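# Relocate ball to other post's cup, reseat frame

## Task

Carry the ball over to the cup on the second post, and set the frame back where it belongs, resting on its supports; at the end, every gripper must have released and every arm must be pulled away.

## Robot and tools

Robots: three identical i2rt Big YAM arms named arm1, arm2 and arm3. Each has six revolute joints, a two-finger gripper and a wrist camera (arm1_cam_wrist, arm2_cam_wrist, arm3_cam_wrist). Two fixed room cameras, cam_high (near 0.83, -0.37, 2.06) and cam_low (near 0.58, -0.90, 1.15), also supply images. The hand reaches roughly 1.0 m from the joint 1 axis.

Frame: one shared scene frame in metres, origin on the floor, +z up. Feet (base_link), each facing its own +x: arm1 at x=+1.453 y=+0.001 z=+0.802, quat_wxyz (+0.014, +0.006, +0.004, -1.000), so it faces roughly -x; arm2 at x=-0.723 y=+1.256 z=+0.793, quat_wxyz (+0.876, -0.005, -0.006, -0.483); arm3 at x=-0.733 y=-1.253 z=+0.780, quat_wxyz (+0.875, -0.001, +0.002, +0.484). The "hand" point lies between the finger pads, about 1 cm short of the tips; fingers extend along the hand's +z and open along its y. Printed hand positions get less accurate at long reach.

move: optional keys arm1, arm2, arm3 and cameras. An arm key left out receives nothing new. Each arm's object may contain:
- "joints": absolute targets by name. joint1_rad -2.879..2.879 (base yaw, positive counter-clockwise seen from above, 0 points along the foot's +x); joint2_rad 0..3.141 (shoulder, 0 = upper arm back and level, larger swings it up and forward); joint3_rad 0..3.019 (elbow, 0 = folded, larger opens); joint4_rad -1.692..1.57 (hand pitch, positive tips fingers up); joint5_rad -1.57..1.57 (sideways swing, positive to the arm's right); joint6_rad -2.094..2.094 (roll, positive clockwise viewed from behind the hand); all in radians. gripper_m 0..0.093 is the fingertip gap in metres. Done tolerances: ±0.045, 0.14, 0.09, 0.055, 0.03, 0.035 rad and ±0.003 m.
- "target": one list of 7 numbers [x, y, z, qw, qx, qy, qz], an absolute hand pose in the scene frame (metres, unit quaternion), formatted like the "hand" line. The hand travels straight from its current hand_target toward it. With a target, "joints" may hold only gripper_m.
- "speed": top speed of that path, 0.002..0.5 m/s, default 0.25; rotation is capped at twice that in rad/s. Only allowed with target.
All motions in one call start together; all hand paths in a call end together, paced by the slowest. Paths last 0.5 to 10 s and are cut off after that. Each control step clamps the path pose to within 100 mm and 20 degrees of the measured hand, then damped IK moves the joints, favouring position. Expect the hand to lag, wander, overshoot speed near full stretch, and finish a centimetre or more off. Nothing slows for obstacles or other arms. cameras: list from arm1_cam_wrist, arm2_cam_wrist, arm3_cam_wrist, cam_high, cam_low or "all"; omitted/null means all, [] means none.

wait: seconds (0 to 10) plus optional cameras; commands nothing, returns state and images.
zoom_image: camera and region [x0, y0, x1, y1] in pixels of that camera's latest image (896x504, origin top-left), at most 504 by 504; the camera must be in the newest images.
finished_scene: scene (this scene's integer number). Irreversible; do it only when the ball is in the cup, the frame sits on its rests, and arms are released and clear.

Results: each robot's joint_positions, Joint velocities (rad/s, gripper m/s; "within noise" means still), joint torques (N m, arm joints only, own weight included; numbers 3 and 4 wrap at ±28 so big torques flip sign), hand, hand_target (pose at the held joint targets), joint_status and hand_status. The "move" line lists each arm sent a motion with "done" or its worst status. "as last shown" marks uncommanded robots whose lines repeat earlier values and read "not commanded". "pictures" gives the image order; images may trail the state slightly. Status words: off_target (stopped short, may still push); time_out (joint keeps a nearby target and keeps pushing; on_its_own lists these, and "held at" there is a target, not a reading; resend the reported position to relax it); "joint command not followed" or "pose unreachable" (a self/arm-collision check withheld targets; gripper still acts; withheld joints show not_followed and may keep being tried). Tiny target changes may not move a joint.

Gripper: empty and closed reads 0.000 to 0.003. Gripping hard parts at full force reads up to 0.005 below the part's width, or up to 0.002 above on some units; free-air readings run up to 0.003 above the real gap. Light grip just under first-contact reading; full force (about 50 to 64 N per pad) from about 0.005 below it. Release by commanding well above the reading.

Calibration: each camera has K, distortion D and T_world_to_cam (scene to camera, metres) in OpenCV convention; room cameras may have drifted up to 2.3 degrees and 9 mm, and wrist camera poses follow the reported joints, so treat projections as approximate. Results flag cameras whose numbers changed.

Avoid: knocking anything out of the work area or onto the floor; any firm contact between two robots, including one gripper closing on another's fingers (the clearance check can react late and ignores fingers, housings and cameras); slams, drops, releasing moving parts, and long hard pushes. Arms do not stop on contact. Holding loads, staying stretched or pushing at unreachable poses heats motors: MOTOR HOT appears at 85 °C, and at 100 °C the arm goes limp with an OVER-TEMPERATURE FAULT, later showing limit_stop_at_motor_heat; resend targets afterwards. Loose objects may get brief random nudges. The scene keeps running between calls with the last command held. If a move or wait is refused or cut by a stop, later move, wait and finished_scene calls in the same reply are skipped; invalid calls (unknown keys) do not skip them. Smooth, low-effort motion is preferred.

Each tool is called after "Emit:" by a JSON object that holds its "method" and its "body", one argument or row to a line.

## Session

Emit:
{"method": "move", "body": {

}}

Emit:
{"method": "zoom_image", "body": {
  "camera": "cam_high",
  "region": [260, 190, 540, 500]
}}

Emit:
{"method": "zoom_image", "body": {
  "camera": "cam_low",
  "region": [300, 220, 600, 504]
}}

Emit:
{"method": "zoom_image", "body": {
  "camera": "arm3_cam_wrist",
  "region": [280, 0, 580, 200]
}}

Scene clock: 0.00 s.
Joint torques (N m): no reading
Motor temperatures (°C): arm1=[31 26 28 24 26 26 24] | arm2=[25 27 25 26 24 22 26] | arm3=[28 27 23 27 25 26 24]
Heat: arm1: hottest joint1_rad 31 °C; arm2: hottest joint2_rad 27 °C; arm3: hottest joint1_rad 28 °C.
Joint velocities: within noise
arm1.joint_positions: joint1_rad=-0.430 joint2_rad=+0.456 joint3_rad=+1.451 joint4_rad=-1.496 joint5_rad=+0.008 joint6_rad=-0.169 gripper_m=+0.09396
arm1.joint_status: not commanded
arm1.hand: x=+1.3223 y=+0.0502 z=+1.3611 quat_wxyz=(+0.151, -0.856, +0.099, +0.484) (m; scene frame)
arm1.hand_target: x=+1.3243 y=+0.0492 z=+1.3709 quat_wxyz=(+0.154, -0.850, +0.098, +0.494) (m; scene frame)
arm1.hand_status: not commanded
arm2.joint_positions: joint1_rad=-0.159 joint2_rad=+0.563 joint3_rad=+1.339 joint4_rad=-1.223 joint5_rad=+0.179 joint6_rad=+0.060 gripper_m=+0.09396
arm2.joint_status: not commanded
arm2.hand: x=-0.6649 y=+1.0411 z=+1.3495 quat_wxyz=(-0.418, -0.522, -0.658, +0.347) (m; scene frame)
arm2.hand_target: x=-0.6663 y=+1.0445 z=+1.3603 quat_wxyz=(-0.427, -0.519, -0.652, +0.352) (m; scene frame)
arm2.hand_status: not commanded
arm3.joint_positions: joint1_rad=+0.085 joint2_rad=+0.453 joint3_rad=+1.334 joint4_rad=-1.235 joint5_rad=+0.195 joint6_rad=+0.111 gripper_m=+0.09396
arm3.joint_status: not commanded
arm3.hand: x=-0.6184 y=-1.1050 z=+1.3466 quat_wxyz=(-0.512, +0.337, -0.747, -0.257) (m; scene frame)
arm3.hand_target: x=-0.6203 y=-1.1087 z=+1.3586 quat_wxyz=(-0.521, +0.333, -0.740, -0.264) (m; scene frame)
arm3.hand_status: not commanded
pictures: arm1_cam_wrist, arm2_cam_wrist, arm3_cam_wrist, cam_high, cam_low
camera_calibration:
arm1_cam_wrist: T_world_to_cam=[[0.328646, 0.927293, 0.179216, -0.727029], [0.883572, -0.234848, -0.40515, -0.602697], [-0.333605, 0.291502, -0.896513, 1.77148], [0, 0, 0, 1]] pos_world=[1.36243, 0.0162388, 1.47426]
arm2_cam_wrist: T_world_to_cam=[[-0.977649, -0.209434, 0.0184212, -0.45841], [-0.189655, 0.840709, -0.507188, -0.309064], [0.0907357, -0.499346, -0.861638, 1.86683], [0, 0, 0, 1]] pos_world=[-0.676167, 1.09602, 1.46022]
arm3_cam_wrist: T_world_to_cam=[[0.770835, -0.636201, -0.0325708, -0.182713], [-0.544462, -0.631415, -0.552156, -0.28753], [0.330717, 0.443355, -0.833104, 1.94245], [0, 0, 0, 1]] pos_world=[-0.658109, -1.15899, 1.45355]

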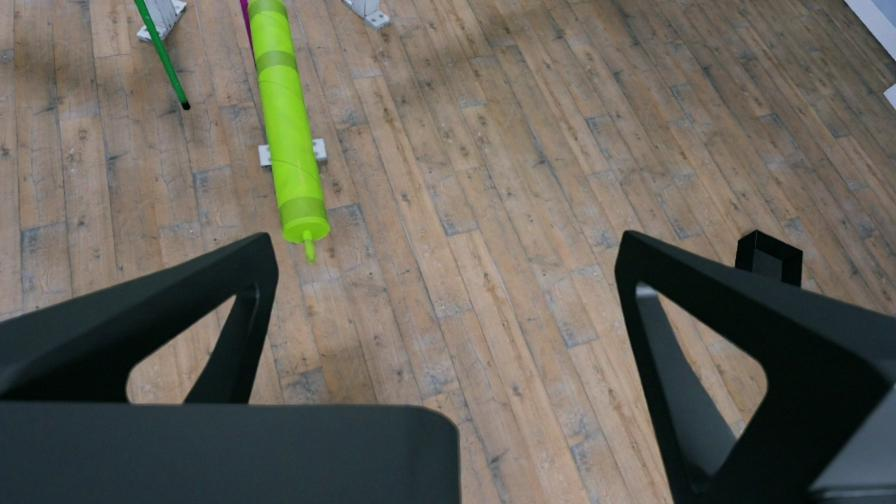

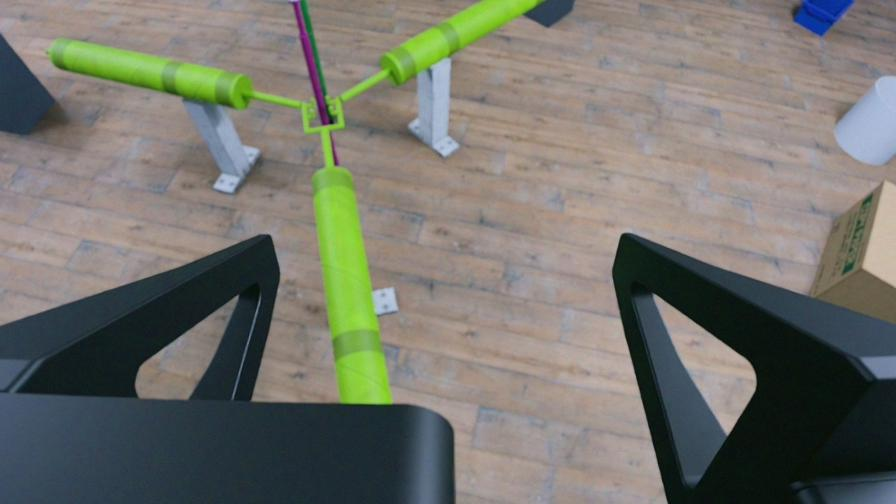

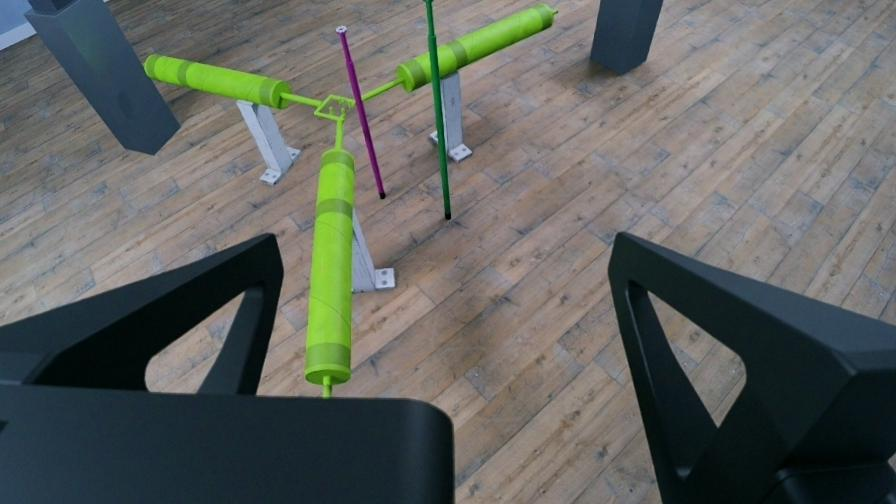

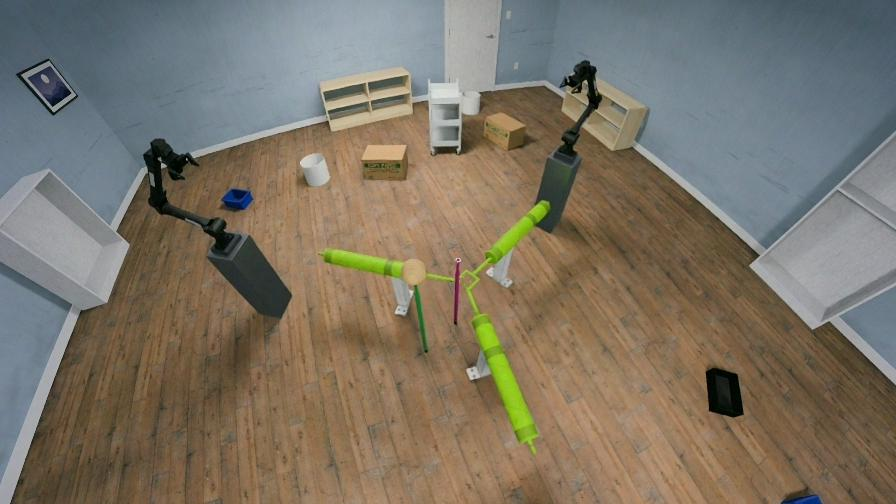

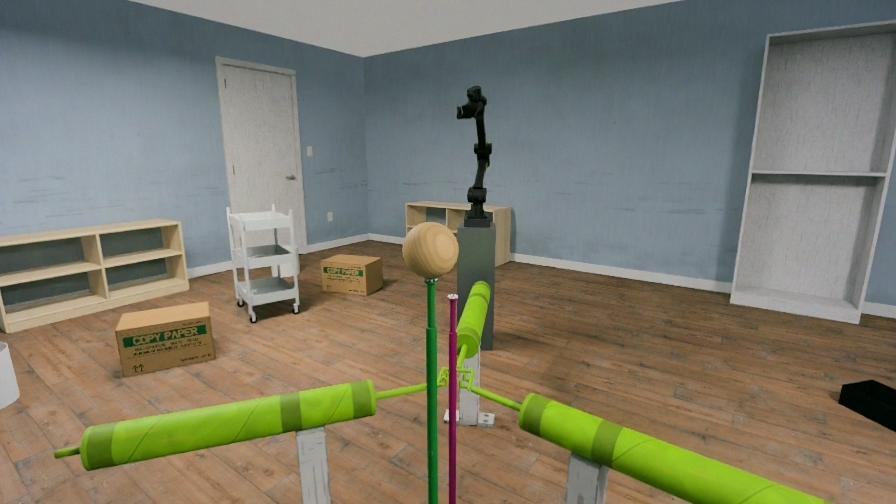

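Scaled by 1.626 from the camera's 896x504 image, which has a finer 1280x720 frame.

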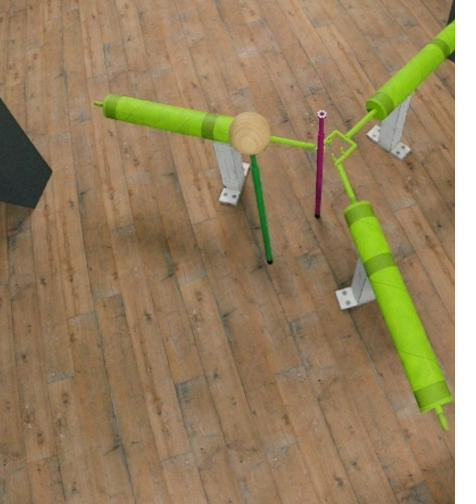

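Scaled by 1.680 from the camera's 896x504 image, which has a finer 1280x720 frame.

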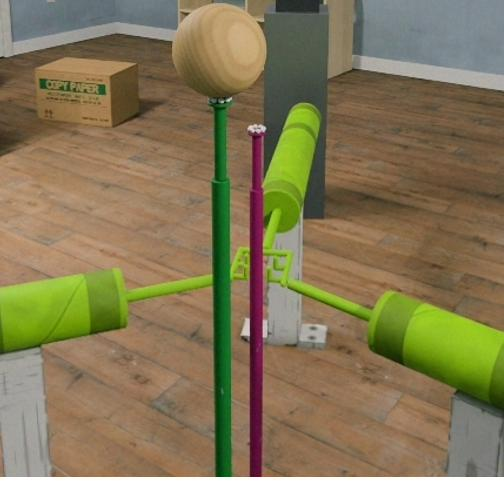

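Scaled by 1.680 from the camera's 896x504 image, which has a finer 1280x720 frame.

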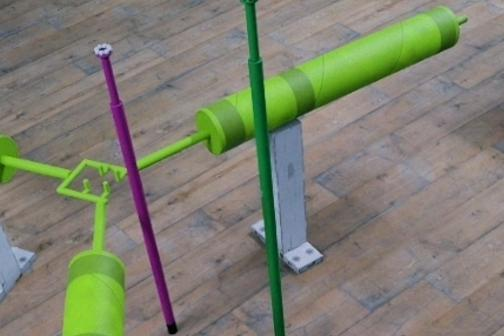

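Emit:
{"method": "zoom_image", "body": {
  "camera": "arm3_cam_wrist",
  "region": [290, 70, 410, 140]
}}

Emit:
{"method": "zoom_image", "body": {
  "camera": "arm2_cam_wrist",
  "region": [280, 70, 400, 140]
}}

Emit:
{"method": "zoom_image", "body": {
  "camera": "cam_high",
  "region": [390, 240, 510, 310]
}}

Emit:
{"method": "zoom_image", "body": {
  "camera": "cam_low",
  "region": [400, 340, 520, 410]
}}

Emit:
{"method": "zoom_image", "body": {
  "camera": "arm1_cam_wrist",
  "region": [220, 0, 380, 280]
}}

Scaled by 4.200 from the camera's 896x504 image, which has a finer 1280x720 frame.

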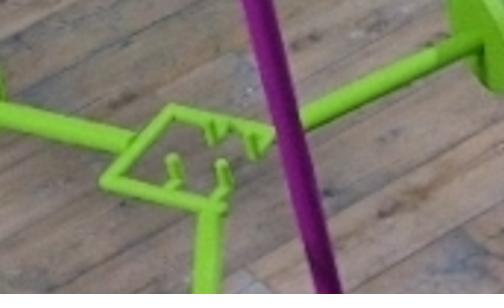

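Scaled by 4.200 from the camera's 896x504 image, which has a finer 1280x720 frame.

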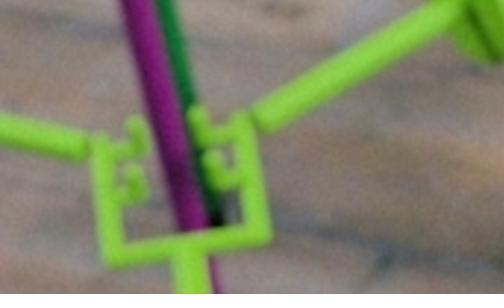

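Scaled by 4.200 from the camera's 896x504 image, which has a finer 1280x720 frame.

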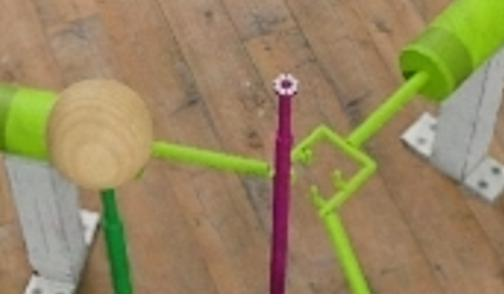

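Scaled by 4.200 from the camera's 896x504 image, which has a finer 1280x720 frame.

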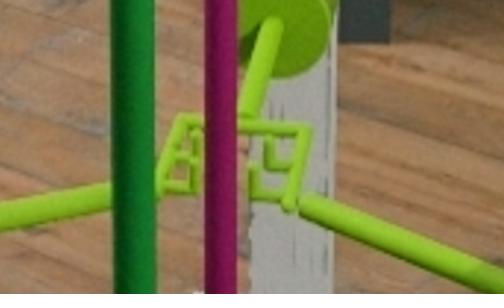

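Scaled by 1.800 from the camera's 896x504 image, which has a finer 1280x720 frame.

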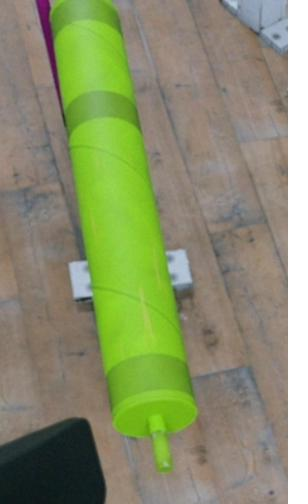

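Emit:
{"method": "move", "body": {
  "arm1": {"target":[0.89,0.047,0.58,0,0.9985,-0.054,0],"speed":0.3},
  "arm2": {"target":[-0.565,1.045,0.58,0,0.537,0.843,0],"speed":0.3},
  "arm3": {"target":[-0.685,-0.71,0.58,0,0.4725,-0.881,0],"speed":0.3}
}}

Scene clock: 75.00 s.
Joint torques (N m): arm1=[-2.14 -19.72 6.83 0.02 -0.13 0.04] | arm2=[2.08 -9.64 0.2 0.46 -0.19 -0.09] | arm3=[-1.26 -15.15 7.95 0.08 0.01 -0.04]
Motor temperatures (°C): arm1=[30 27 34 24 26 25 23] | arm2=[25 27 36 26 24 22 26] | arm3=[28 27 33 27 24 25 24]
Heat: arm1: hottest joint3_rad 34 °C; arm2: hottest joint3_rad 36 °C; arm3: hottest joint3_rad 33 °C.
move: arm1 off_target; arm2 done; arm3 off_target
Joint velocities: within noise
arm1.joint_positions: joint1_rad=-0.095 joint2_rad=+2.385 joint3_rad=+1.397 joint4_rad=-0.598 joint5_rad=-0.006 joint6_rad=+0.042 gripper_m=+0.09396
arm1.joint_status: not commanded
arm1.hand: x=+0.9058 y=+0.0389 z=+0.5723 quat_wxyz=(+0.002, -0.998, +0.054, -0.012) (m; scene frame)
arm1.hand_target: x=+0.8905 y=+0.0470 z=+0.5802 quat_wxyz=(+0.000, -0.999, +0.054, +0.000) (m; scene frame)
arm1.hand_status: off_target (0.019 m and 1.4 deg from the pose sent, 0.893 m and 61.3 deg at the start)
arm2.joint_positions: joint1_rad=+0.072 joint2_rad=+2.124 joint3_rad=+0.516 joint4_rad=+0.029 joint5_rad=-0.002 joint6_rad=+0.216 gripper_m=+0.09396
arm2.joint_status: not commanded
arm2.hand: x=-0.5665 y=+1.0417 z=+0.5868 quat_wxyz=(-0.003, -0.545, -0.839, +0.002) (m; scene frame)
arm2.hand_target: x=-0.5651 y=+1.0451 z=+0.5803 quat_wxyz=(+0.000, -0.537, -0.843, +0.000) (m; scene frame)
arm2.hand_status: done (0.008 m and 1.1 deg from the pose sent, 0.776 m and 66.7 deg at the start; pose on its path clipped on 7 of 122 steps)
arm3.joint_positions: joint1_rad=+0.481 joint2_rad=+2.299 joint3_rad=+1.315 joint4_rad=-0.589 joint5_rad=+0.005 joint6_rad=+0.504 gripper_m=+0.09396
arm3.joint_status: not commanded
arm3.hand: x=-0.6906 y=-0.7203 z=+0.5817 quat_wxyz=(+0.001, +0.474, -0.880, +0.003) (m; scene frame)
arm3.hand_target: x=-0.6850 y=-0.7103 z=+0.5802 quat_wxyz=(+0.000, +0.473, -0.881, +0.000) (m; scene frame)
arm3.hand_status: off_target (0.012 m and 0.4 deg from the pose sent, 0.865 m and 70.3 deg at the start)
pictures: arm1_cam_wrist, arm2_cam_wrist, arm3_cam_wrist, cam_high, cam_low
camera_calibration:
arm1_cam_wrist: T_world_to_cam=[[0.100629, 0.994575, 0.0263579, -0.146846], [0.785386, -0.0956716, 0.611568, -1.05526], [0.610772, -0.0408405, -0.790753, 0.0256523], [0, 0, 0, 1]] pos_world=[0.827894, 0.0461384, 0.669517]
arm2_cam_wrist: T_world_to_cam=[[-0.91493, -0.403589, 0.00441457, -0.102023], [-0.328977, 0.752032, 0.571159, -1.29705], [-0.233834, 0.521118, -0.820828, -0.0698941], [0, 0, 0, 1]] pos_world=[-0.536387, 0.970671, 0.683901]
arm3_cam_wrist: T_world_to_cam=[[0.839, -0.54413, 0.00118244, 0.186528], [-0.437509, -0.673306, 0.596024, -1.13054], [-0.323518, -0.500582, -0.802965, 0.0092214], [0, 0, 0, 1]] pos_world=[-0.648134, -0.655086, 0.681012]

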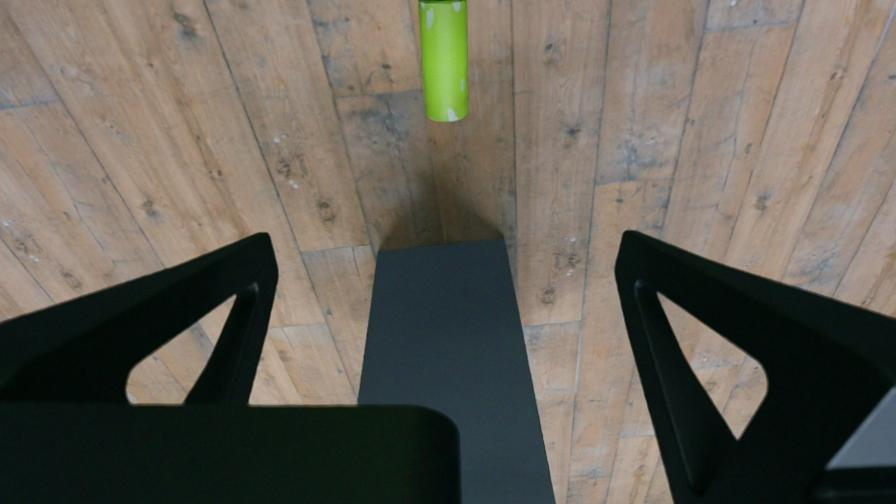

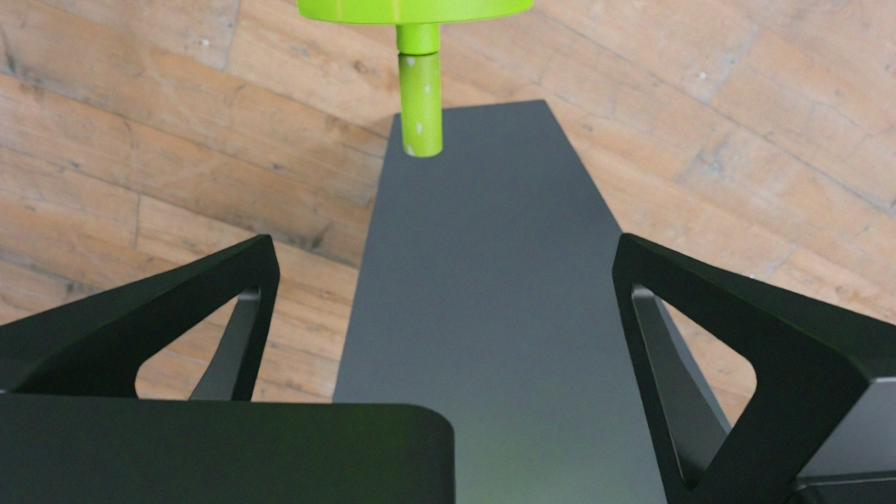

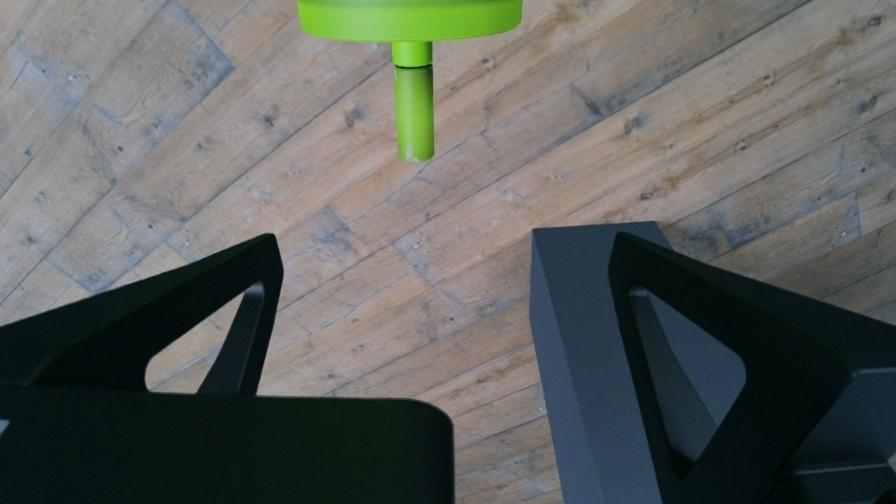

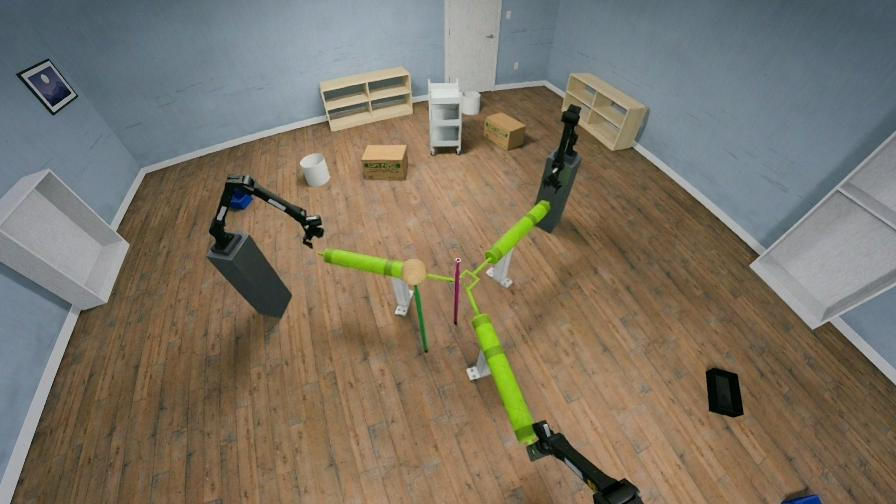

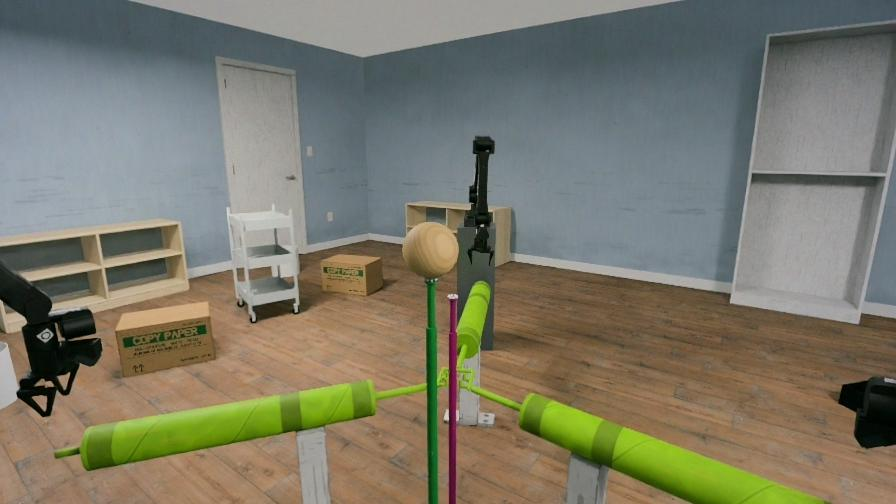

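Emit:
{"method": "move", "body": {
  "arm1": {"target":[0.889,0.052,0.431,0,0.9985,-0.054,0],"speed":0.15},
  "arm2": {"target":[-0.559,1.055,0.422,0,0.543,0.84,0],"speed":0.15},
  "arm3": {"target":[-0.707,-0.712,0.432,0,0.4725,-0.881,0],"speed":0.15}
}}

Scene clock: 88.70 s.
Joint torques (N m): arm1=[-2.14 -20.54 5.37 0.62 -0.12 0.05] | arm2=[2.08 -11.63 -2.13 0.44 -0.18 0.12] | arm3=[0.21 -16.03 5.89 0.83 0.03 0.13]
Motor temperatures (°C): arm1=[30 28 33 24 26 25 23] | arm2=[25 28 33 26 24 22 26] | arm3=[28 28 32 27 24 25 24]
Heat: arm1: hottest joint3_rad 33 °C; arm2: hottest joint3_rad 33 °C; arm3: hottest joint3_rad 32 °C.
move: arm1 off_target; arm2 done; arm3 off_target
Joint velocities: within noise
arm1.joint_positions: joint1_rad=-0.101 joint2_rad=+2.721 joint3_rad=+1.593 joint4_rad=-0.463 joint5_rad=-0.006 joint6_rad=+0.036 gripper_m=+0.09396
arm1.joint_status: not commanded
arm1.hand: x=+0.9048 y=+0.0437 z=+0.4278 quat_wxyz=(+0.002, -0.998, +0.054, -0.016) (m; scene frame)
arm1.hand_target: x=+0.8892 y=+0.0521 z=+0.4315 quat_wxyz=(+0.000, -0.999, +0.054, +0.000) (m; scene frame)
arm1.hand_status: off_target (0.018 m and 1.8 deg from the pose sent, 0.143 m and 1.4 deg at the start)
arm2.joint_positions: joint1_rad=+0.117 joint2_rad=+2.684 joint3_rad=+0.764 joint4_rad=+0.338 joint5_rad=-0.003 joint6_rad=+0.253 gripper_m=+0.09396
arm2.joint_status: not commanded
arm2.hand: x=-0.5591 y=+1.0502 z=+0.4291 quat_wxyz=(-0.001, -0.541, -0.841, +0.001) (m; scene frame)
arm2.hand_target: x=-0.5592 y=+1.0550 z=+0.4223 quat_wxyz=(+0.000, -0.543, -0.840, +0.000) (m; scene frame)
arm2.hand_status: done (0.009 m and 0.3 deg from the pose sent, 0.165 m and 0.5 deg at the start)
arm3.joint_positions: joint1_rad=+0.503 joint2_rad=+2.633 joint3_rad=+1.469 joint4_rad=-0.424 joint5_rad=+0.005 joint6_rad=+0.528 gripper_m=+0.09396
arm3.joint_status: not commanded
arm3.hand: x=-0.7031 y=-0.7227 z=+0.4367 quat_wxyz=(+0.005, +0.474, -0.881, +0.009) (m; scene frame)
arm3.hand_target: x=-0.7070 y=-0.7124 z=+0.4322 quat_wxyz=(+0.000, +0.473, -0.881, +0.000) (m; scene frame)
arm3.hand_status: off_target (0.012 m and 1.2 deg from the pose sent, 0.151 m and 0.4 deg at the start)
pictures: arm1_cam_wrist, arm2_cam_wrist, arm3_cam_wrist, cam_high, cam_low
camera_calibration:
arm1_cam_wrist: T_world_to_cam=[[0.100557, 0.99459, 0.0260613, -0.147522], [0.781495, -0.0951697, 0.616611, -0.964304], [0.615755, -0.041638, -0.786837, -0.0939508], [0, 0, 0, 1]] pos_world=[0.826283, 0.05104, 0.524521]
arm2_cam_wrist: T_world_to_cam=[[-0.911803, -0.410596, 0.00510547, -0.0822748], [-0.333335, 0.747378, 0.57473, -1.21004], [-0.239798, 0.522339, -0.818327, -0.207707], [0, 0, 0, 1]] pos_world=[-0.528176, 0.979071, 0.525896]
arm3_cam_wrist: T_world_to_cam=[[0.83795, -0.545685, 0.00821646, 0.190929], [-0.438097, -0.663609, 0.606378, -1.04906], [-0.325439, -0.511714, -0.795134, -0.125216], [0, 0, 0, 1]] pos_world=[-0.660329, -0.656054, 0.534994]

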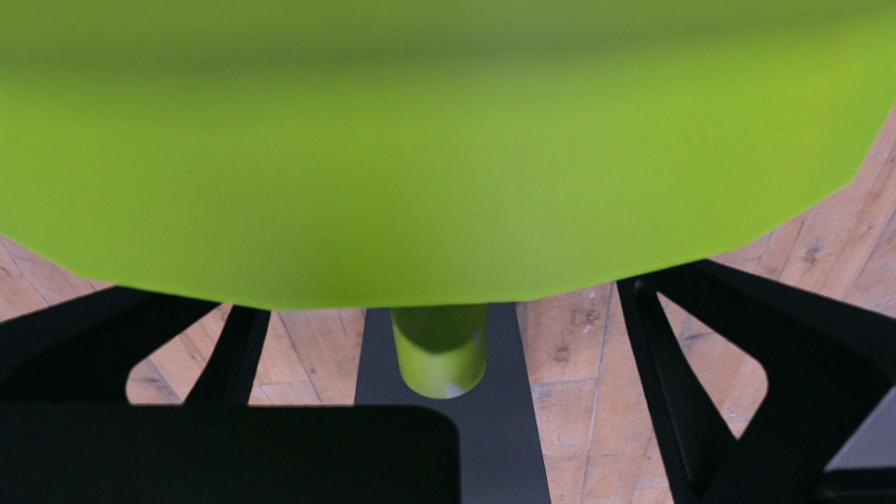

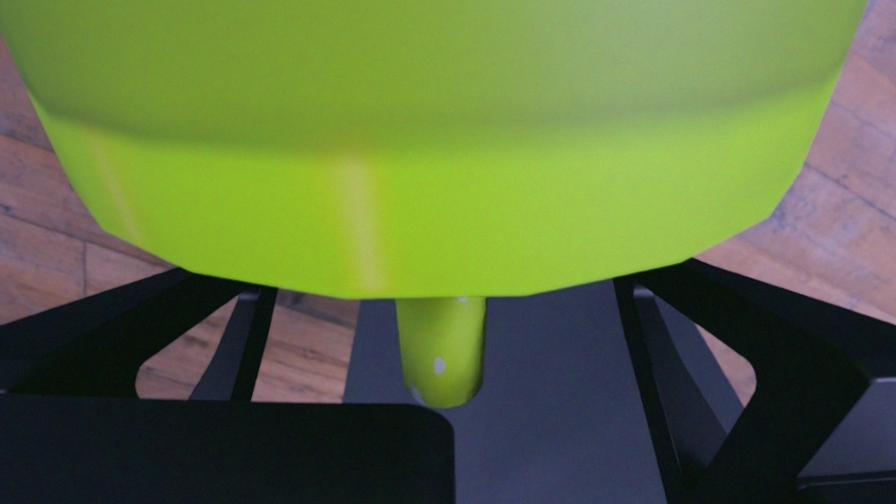

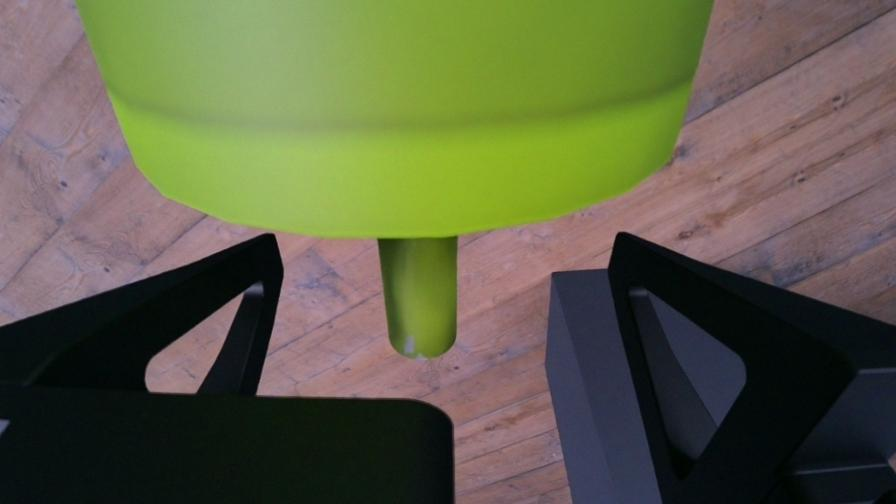

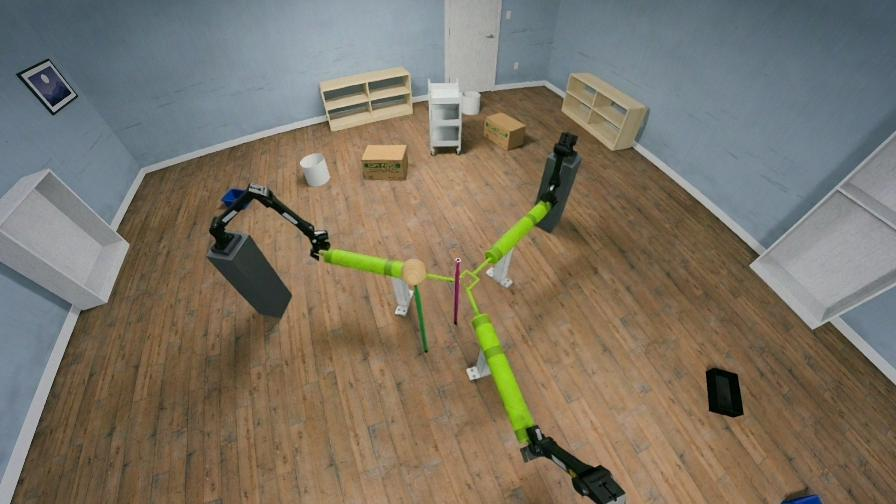

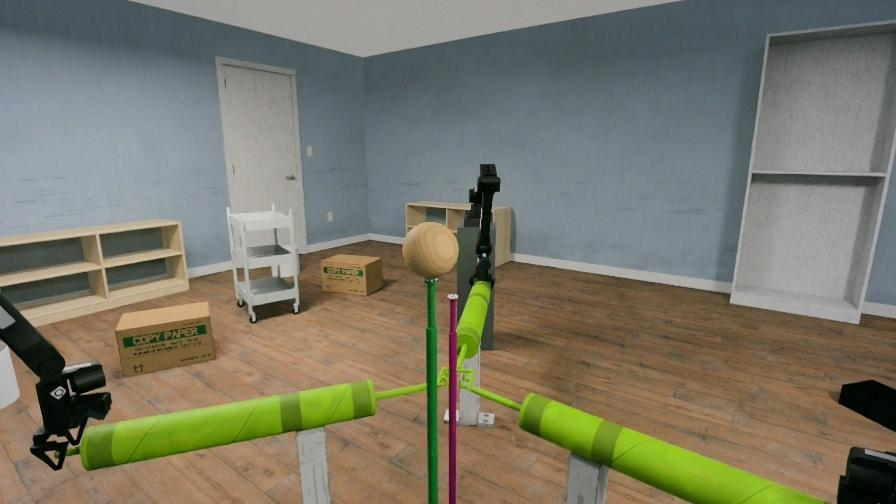

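Emit:
{"method": "move", "body": {
  "arm1": {"target":[0.878,0.052,0.454,0,0.9985,-0.054,0],"speed":0.1},
  "arm2": {"target":[-0.557,1.050,0.443,0,0.543,0.84,0],"speed":0.1},
  "arm3": {"target":[-0.713,-0.703,0.446,0,0.4725,-0.881,0],"speed":0.1}
}}

Emit:
{"method": "move", "body": {
  "arm1": {"joints":{"gripper_m":0.012}},
  "arm2": {"joints":{"gripper_m":0.012}},
  "arm3": {"joints":{"gripper_m":0.012}}
}}

Scene clock: 111.57 s.
Joint torques (N m): arm1=[-2.02 -23.24 5.78 0.01 -0.11 0.06] | arm2=[1.44 -14.86 -4.14 -0.24 -0.17 0.06] | arm3=[0.85 -17.85 6.09 0.01 0.03 0.13]
Motor temperatures (°C): arm1=[30 30 32 24 26 25 23] | arm2=[25 30 30 26 24 22 26] | arm3=[28 31 30 27 24 25 24]
Heat: arm1: hottest joint3_rad 32 °C; arm2: hottest joint2_rad 30 °C; arm3: hottest joint2_rad 31 °C.
move: arm1 off_target; arm2 off_target; arm3 off_target
Joint velocities: within noise
arm1.joint_positions: joint1_rad=-0.101 joint2_rad=+2.704 joint3_rad=+1.593 joint4_rad=-0.491 joint5_rad=-0.006 joint6_rad=+0.036 gripper_m=+0.09396
arm1.joint_status: not commanded
arm1.hand: x=+0.9032 y=+0.0437 z=+0.4369 quat_wxyz=(+0.002, -0.998, +0.054, -0.021) (m; scene frame)
arm1.hand_target: x=+0.8785 y=+0.0521 z=+0.4544 quat_wxyz=(+0.000, -0.999, +0.054, +0.000) (m; scene frame)
arm1.hand_status: off_target (0.032 m and 2.4 deg from the pose sent, 0.039 m and 1.8 deg at the start)
arm2.joint_positions: joint1_rad=+0.117 joint2_rad=+2.656 joint3_rad=+0.764 joint4_rad=+0.324 joint5_rad=-0.003 joint6_rad=+0.253 gripper_m=+0.09396
arm2.joint_status: not commanded
arm2.hand: x=-0.5525 y=+1.0420 z=+0.4361 quat_wxyz=(-0.008, -0.541, -0.841, +0.004) (m; scene frame)
arm2.hand_target: x=-0.5570 y=+1.0498 z=+0.4427 quat_wxyz=(+0.000, -0.543, -0.840, +0.000) (m; scene frame)
arm2.hand_status: off_target (0.011 m and 1.1 deg from the pose sent, 0.014 m and 0.3 deg at the start)
arm3.joint_positions: joint1_rad=+0.515 joint2_rad=+2.633 joint3_rad=+1.477 joint4_rad=-0.436 joint5_rad=+0.005 joint6_rad=+0.540 gripper_m=+0.09396
arm3.joint_status: not commanded
arm3.hand: x=-0.7091 y=-0.7207 z=+0.4379 quat_wxyz=(+0.006, +0.473, -0.881, +0.011) (m; scene frame)
arm3.hand_target: x=-0.7130 y=-0.7034 z=+0.4462 quat_wxyz=(+0.000, +0.473, -0.881, +0.000) (m; scene frame)
arm3.hand_status: off_target (0.020 m and 1.4 deg from the pose sent, 0.024 m and 1.2 deg at the start)
pictures: arm1_cam_wrist, arm2_cam_wrist, arm3_cam_wrist, cam_high, cam_low
camera_calibration:
arm1_cam_wrist: T_world_to_cam=[[0.100391, 0.994598, 0.026384, -0.147609], [0.774628, -0.094775, 0.625275, -0.966287], [0.624398, -0.0423342, -0.779958, -0.0966244], [0, 0, 0, 1]] pos_world=[0.823664, 0.0511413, 0.532727]
arm2_cam_wrist: T_world_to_cam=[[-0.911818, -0.410591, 0.00139032, -0.0780586], [-0.338585, 0.753816, 0.563135, -1.2103], [-0.232267, 0.513007, -0.826363, -0.178685], [0, 0, 0, 1]] pos_world=[-0.522466, 0.971959, 0.534011]
arm3_cam_wrist: T_world_to_cam=[[0.837765, -0.545929, 0.0105496, 0.195675], [-0.438371, -0.66094, 0.609089, -1.05059], [-0.325547, -0.514898, -0.793032, -0.128556], [0, 0, 0, 1]] pos_world=[-0.666329, -0.653744, 0.53589]

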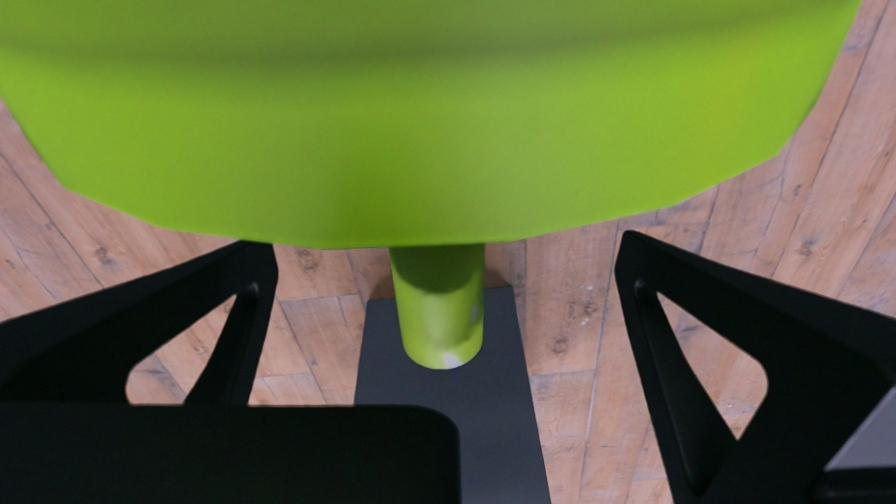

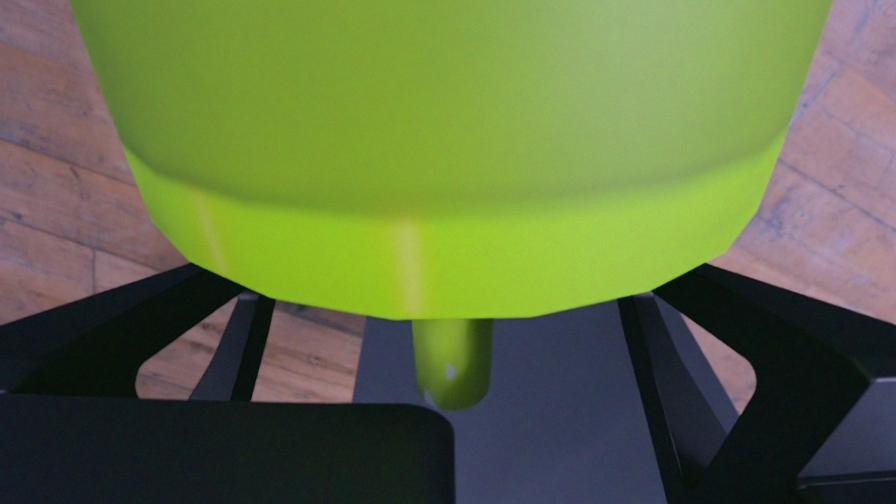

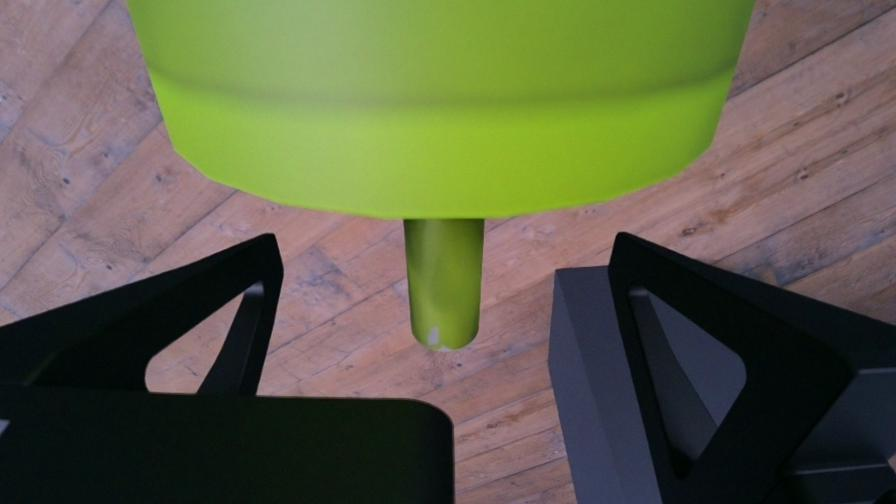

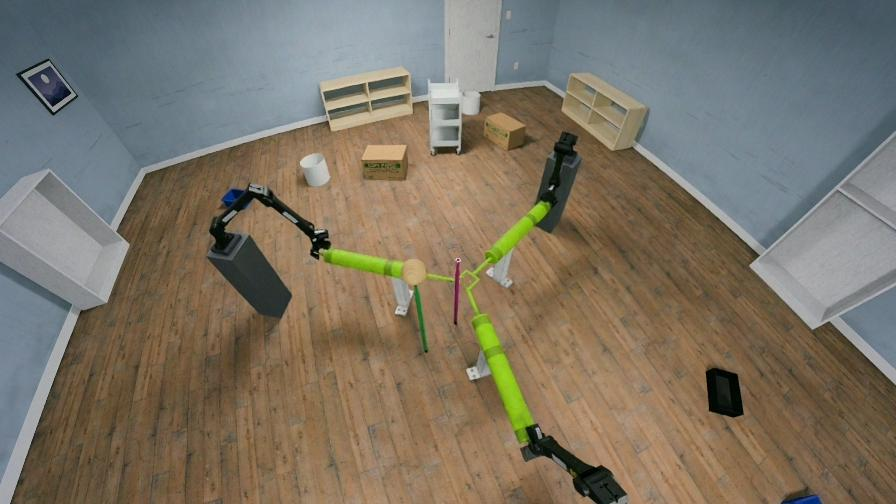

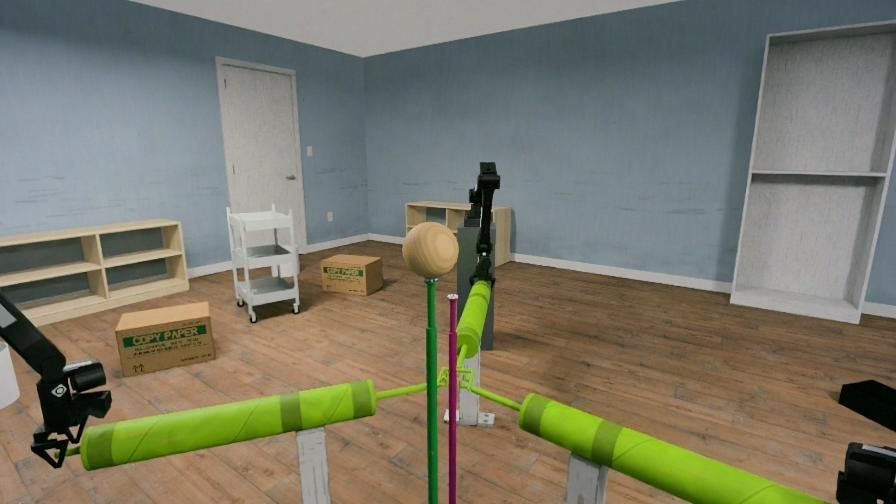

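Scene clock: 112.40 s.
Joint torques (N m): arm1=[-2.02 -22.48 5.64 0.01 0.05 0.2] | arm2=[1.44 -14.8 -4.11 -0.27 -0.3 0.08] | arm3=[0.67 -17.85 6 0.01 0.11 0.13]
Motor temperatures (°C): arm1=[30 30 32 24 26 25 23] | arm2=[25 30 30 26 24 22 26] | arm3=[28 31 30 27 24 25 24]
Heat: arm1: hottest joint3_rad 32 °C; arm2: hottest joint2_rad 30 °C; arm3: hottest joint2_rad 31 °C.
move: arm1 off_target; arm2 off_target; arm3 off_target
Joint velocities: within noise
arm1.joint_positions: joint1_rad=-0.101 joint2_rad=+2.704 joint3_rad=+1.593 joint4_rad=-0.492 joint5_rad=-0.011 joint6_rad=+0.020 gripper_m=+0.01806
arm1.joint_status: gripper_m off_target (ended at +0.01809, target +0.01200)
arm1.hand: x=+0.9033 y=+0.0429 z=+0.4369 quat_wxyz=(-0.001, -0.999, +0.047, -0.022) (m; scene frame)
arm1.hand_target: x=+0.8785 y=+0.0521 z=+0.4544 quat_wxyz=(+0.000, -0.999, +0.054, +0.000) (m; scene frame)
arm1.hand_status: not commanded
arm2.joint_positions: joint1_rad=+0.117 joint2_rad=+2.656 joint3_rad=+0.764 joint4_rad=+0.323 joint5_rad=+0.000 joint6_rad=+0.251 gripper_m=+0.01766
arm2.joint_status: gripper_m off_target (ended at +0.01770, target +0.01200)
arm2.hand: x=-0.5532 y=+1.0420 z=+0.4361 quat_wxyz=(-0.007, -0.541, -0.841, +0.005) (m; scene frame)
arm2.hand_target: x=-0.5570 y=+1.0499 z=+0.4427 quat_wxyz=(+0.000, -0.543, -0.840, +0.000) (m; scene frame)
arm2.hand_status: not commanded
arm3.joint_positions: joint1_rad=+0.515 joint2_rad=+2.633 joint3_rad=+1.478 joint4_rad=-0.436 joint5_rad=+0.003 joint6_rad=+0.540 gripper_m=+0.01757
arm3.joint_status: gripper_m off_target (ended at +0.01760, target +0.01200)
arm3.hand: x=-0.7094 y=-0.7201 z=+0.4381 quat_wxyz=(+0.006, +0.473, -0.881, +0.010) (m; scene frame)
arm3.hand_target: x=-0.7130 y=-0.7034 z=+0.4462 quat_wxyz=(+0.000, +0.473, -0.881, +0.000) (m; scene frame)
arm3.hand_status: not commanded
pictures: arm1_cam_wrist, arm2_cam_wrist, arm3_cam_wrist, cam_high, cam_low
camera_calibration:
arm1_cam_wrist: T_world_to_cam=[[0.085022, 0.996154, 0.0211622, -0.13076], [0.775707, -0.0795068, 0.626065, -0.968368], [0.62534, -0.0368136, -0.779484, -0.0980097], [0, 0, 0, 1]] pos_world=[0.823577, 0.0496577, 0.532631]
arm2_cam_wrist: T_world_to_cam=[[-0.911198, -0.411943, 0.00473095, -0.0783974], [-0.337906, 0.753902, 0.563429, -1.21044], [-0.235667, 0.511796, -0.826151, -0.179569], [0, 0, 0, 1]] pos_world=[-0.522767, 0.972157, 0.534014]
arm3_cam_wrist: T_world_to_cam=[[0.837544, -0.546304, 0.00844304, 0.196763], [-0.437479, -0.661286, 0.609355, -1.05014], [-0.32731, -0.514056, -0.792852, -0.128972], [0, 0, 0, 1]] pos_world=[-0.666424, -0.653247, 0.535989]

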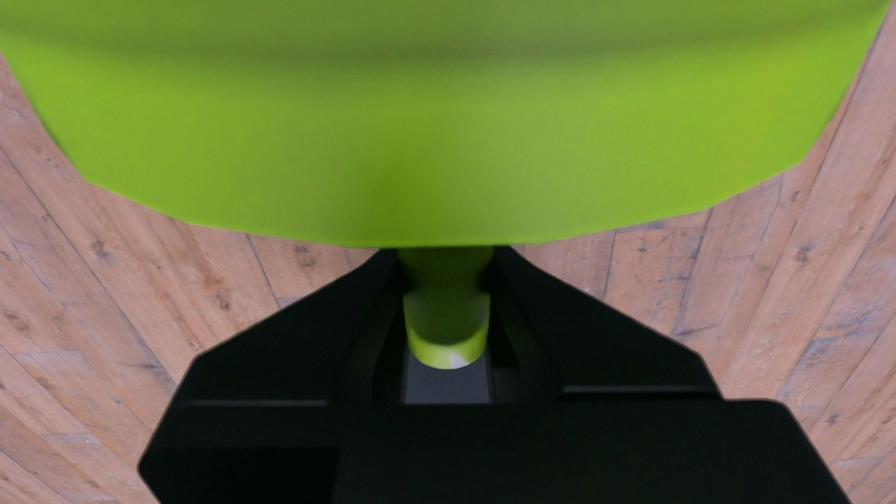

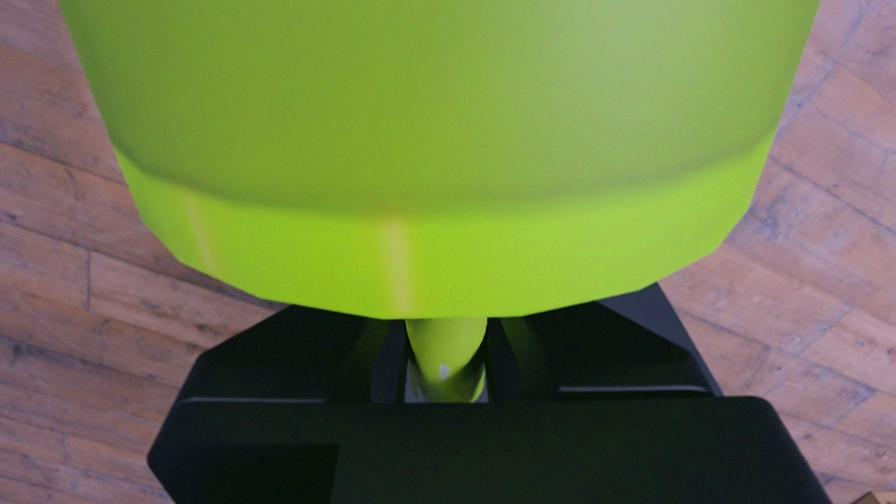

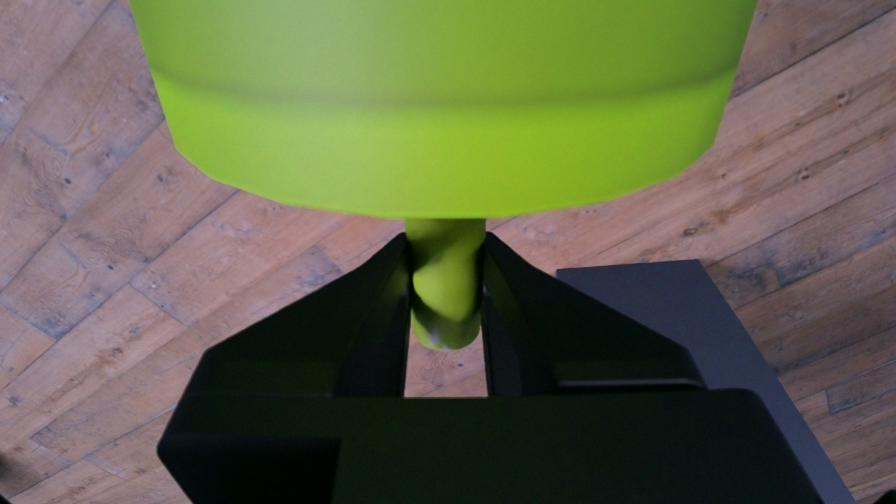

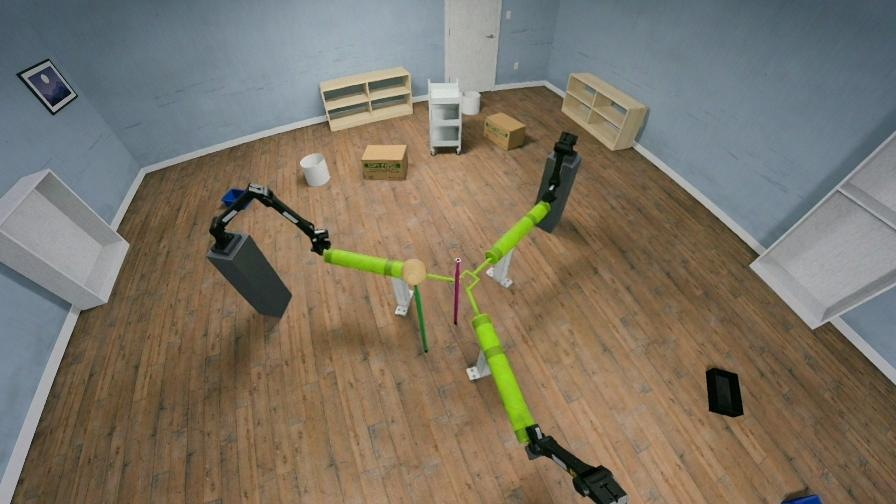

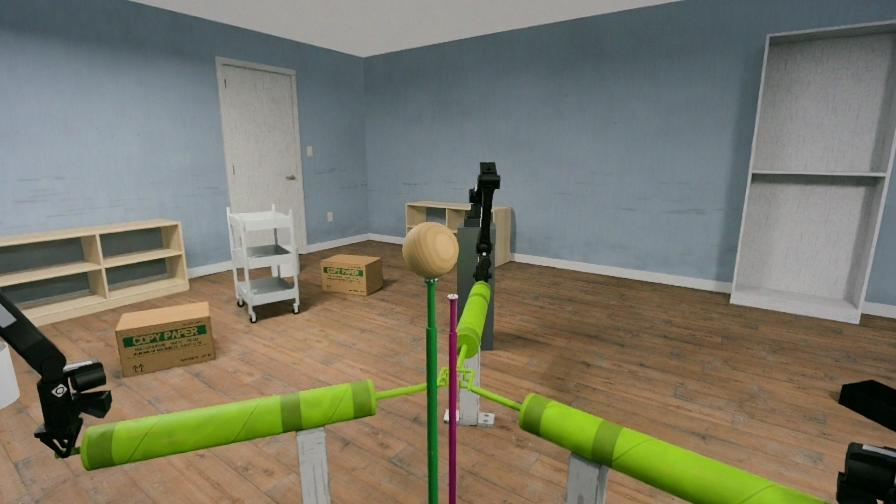

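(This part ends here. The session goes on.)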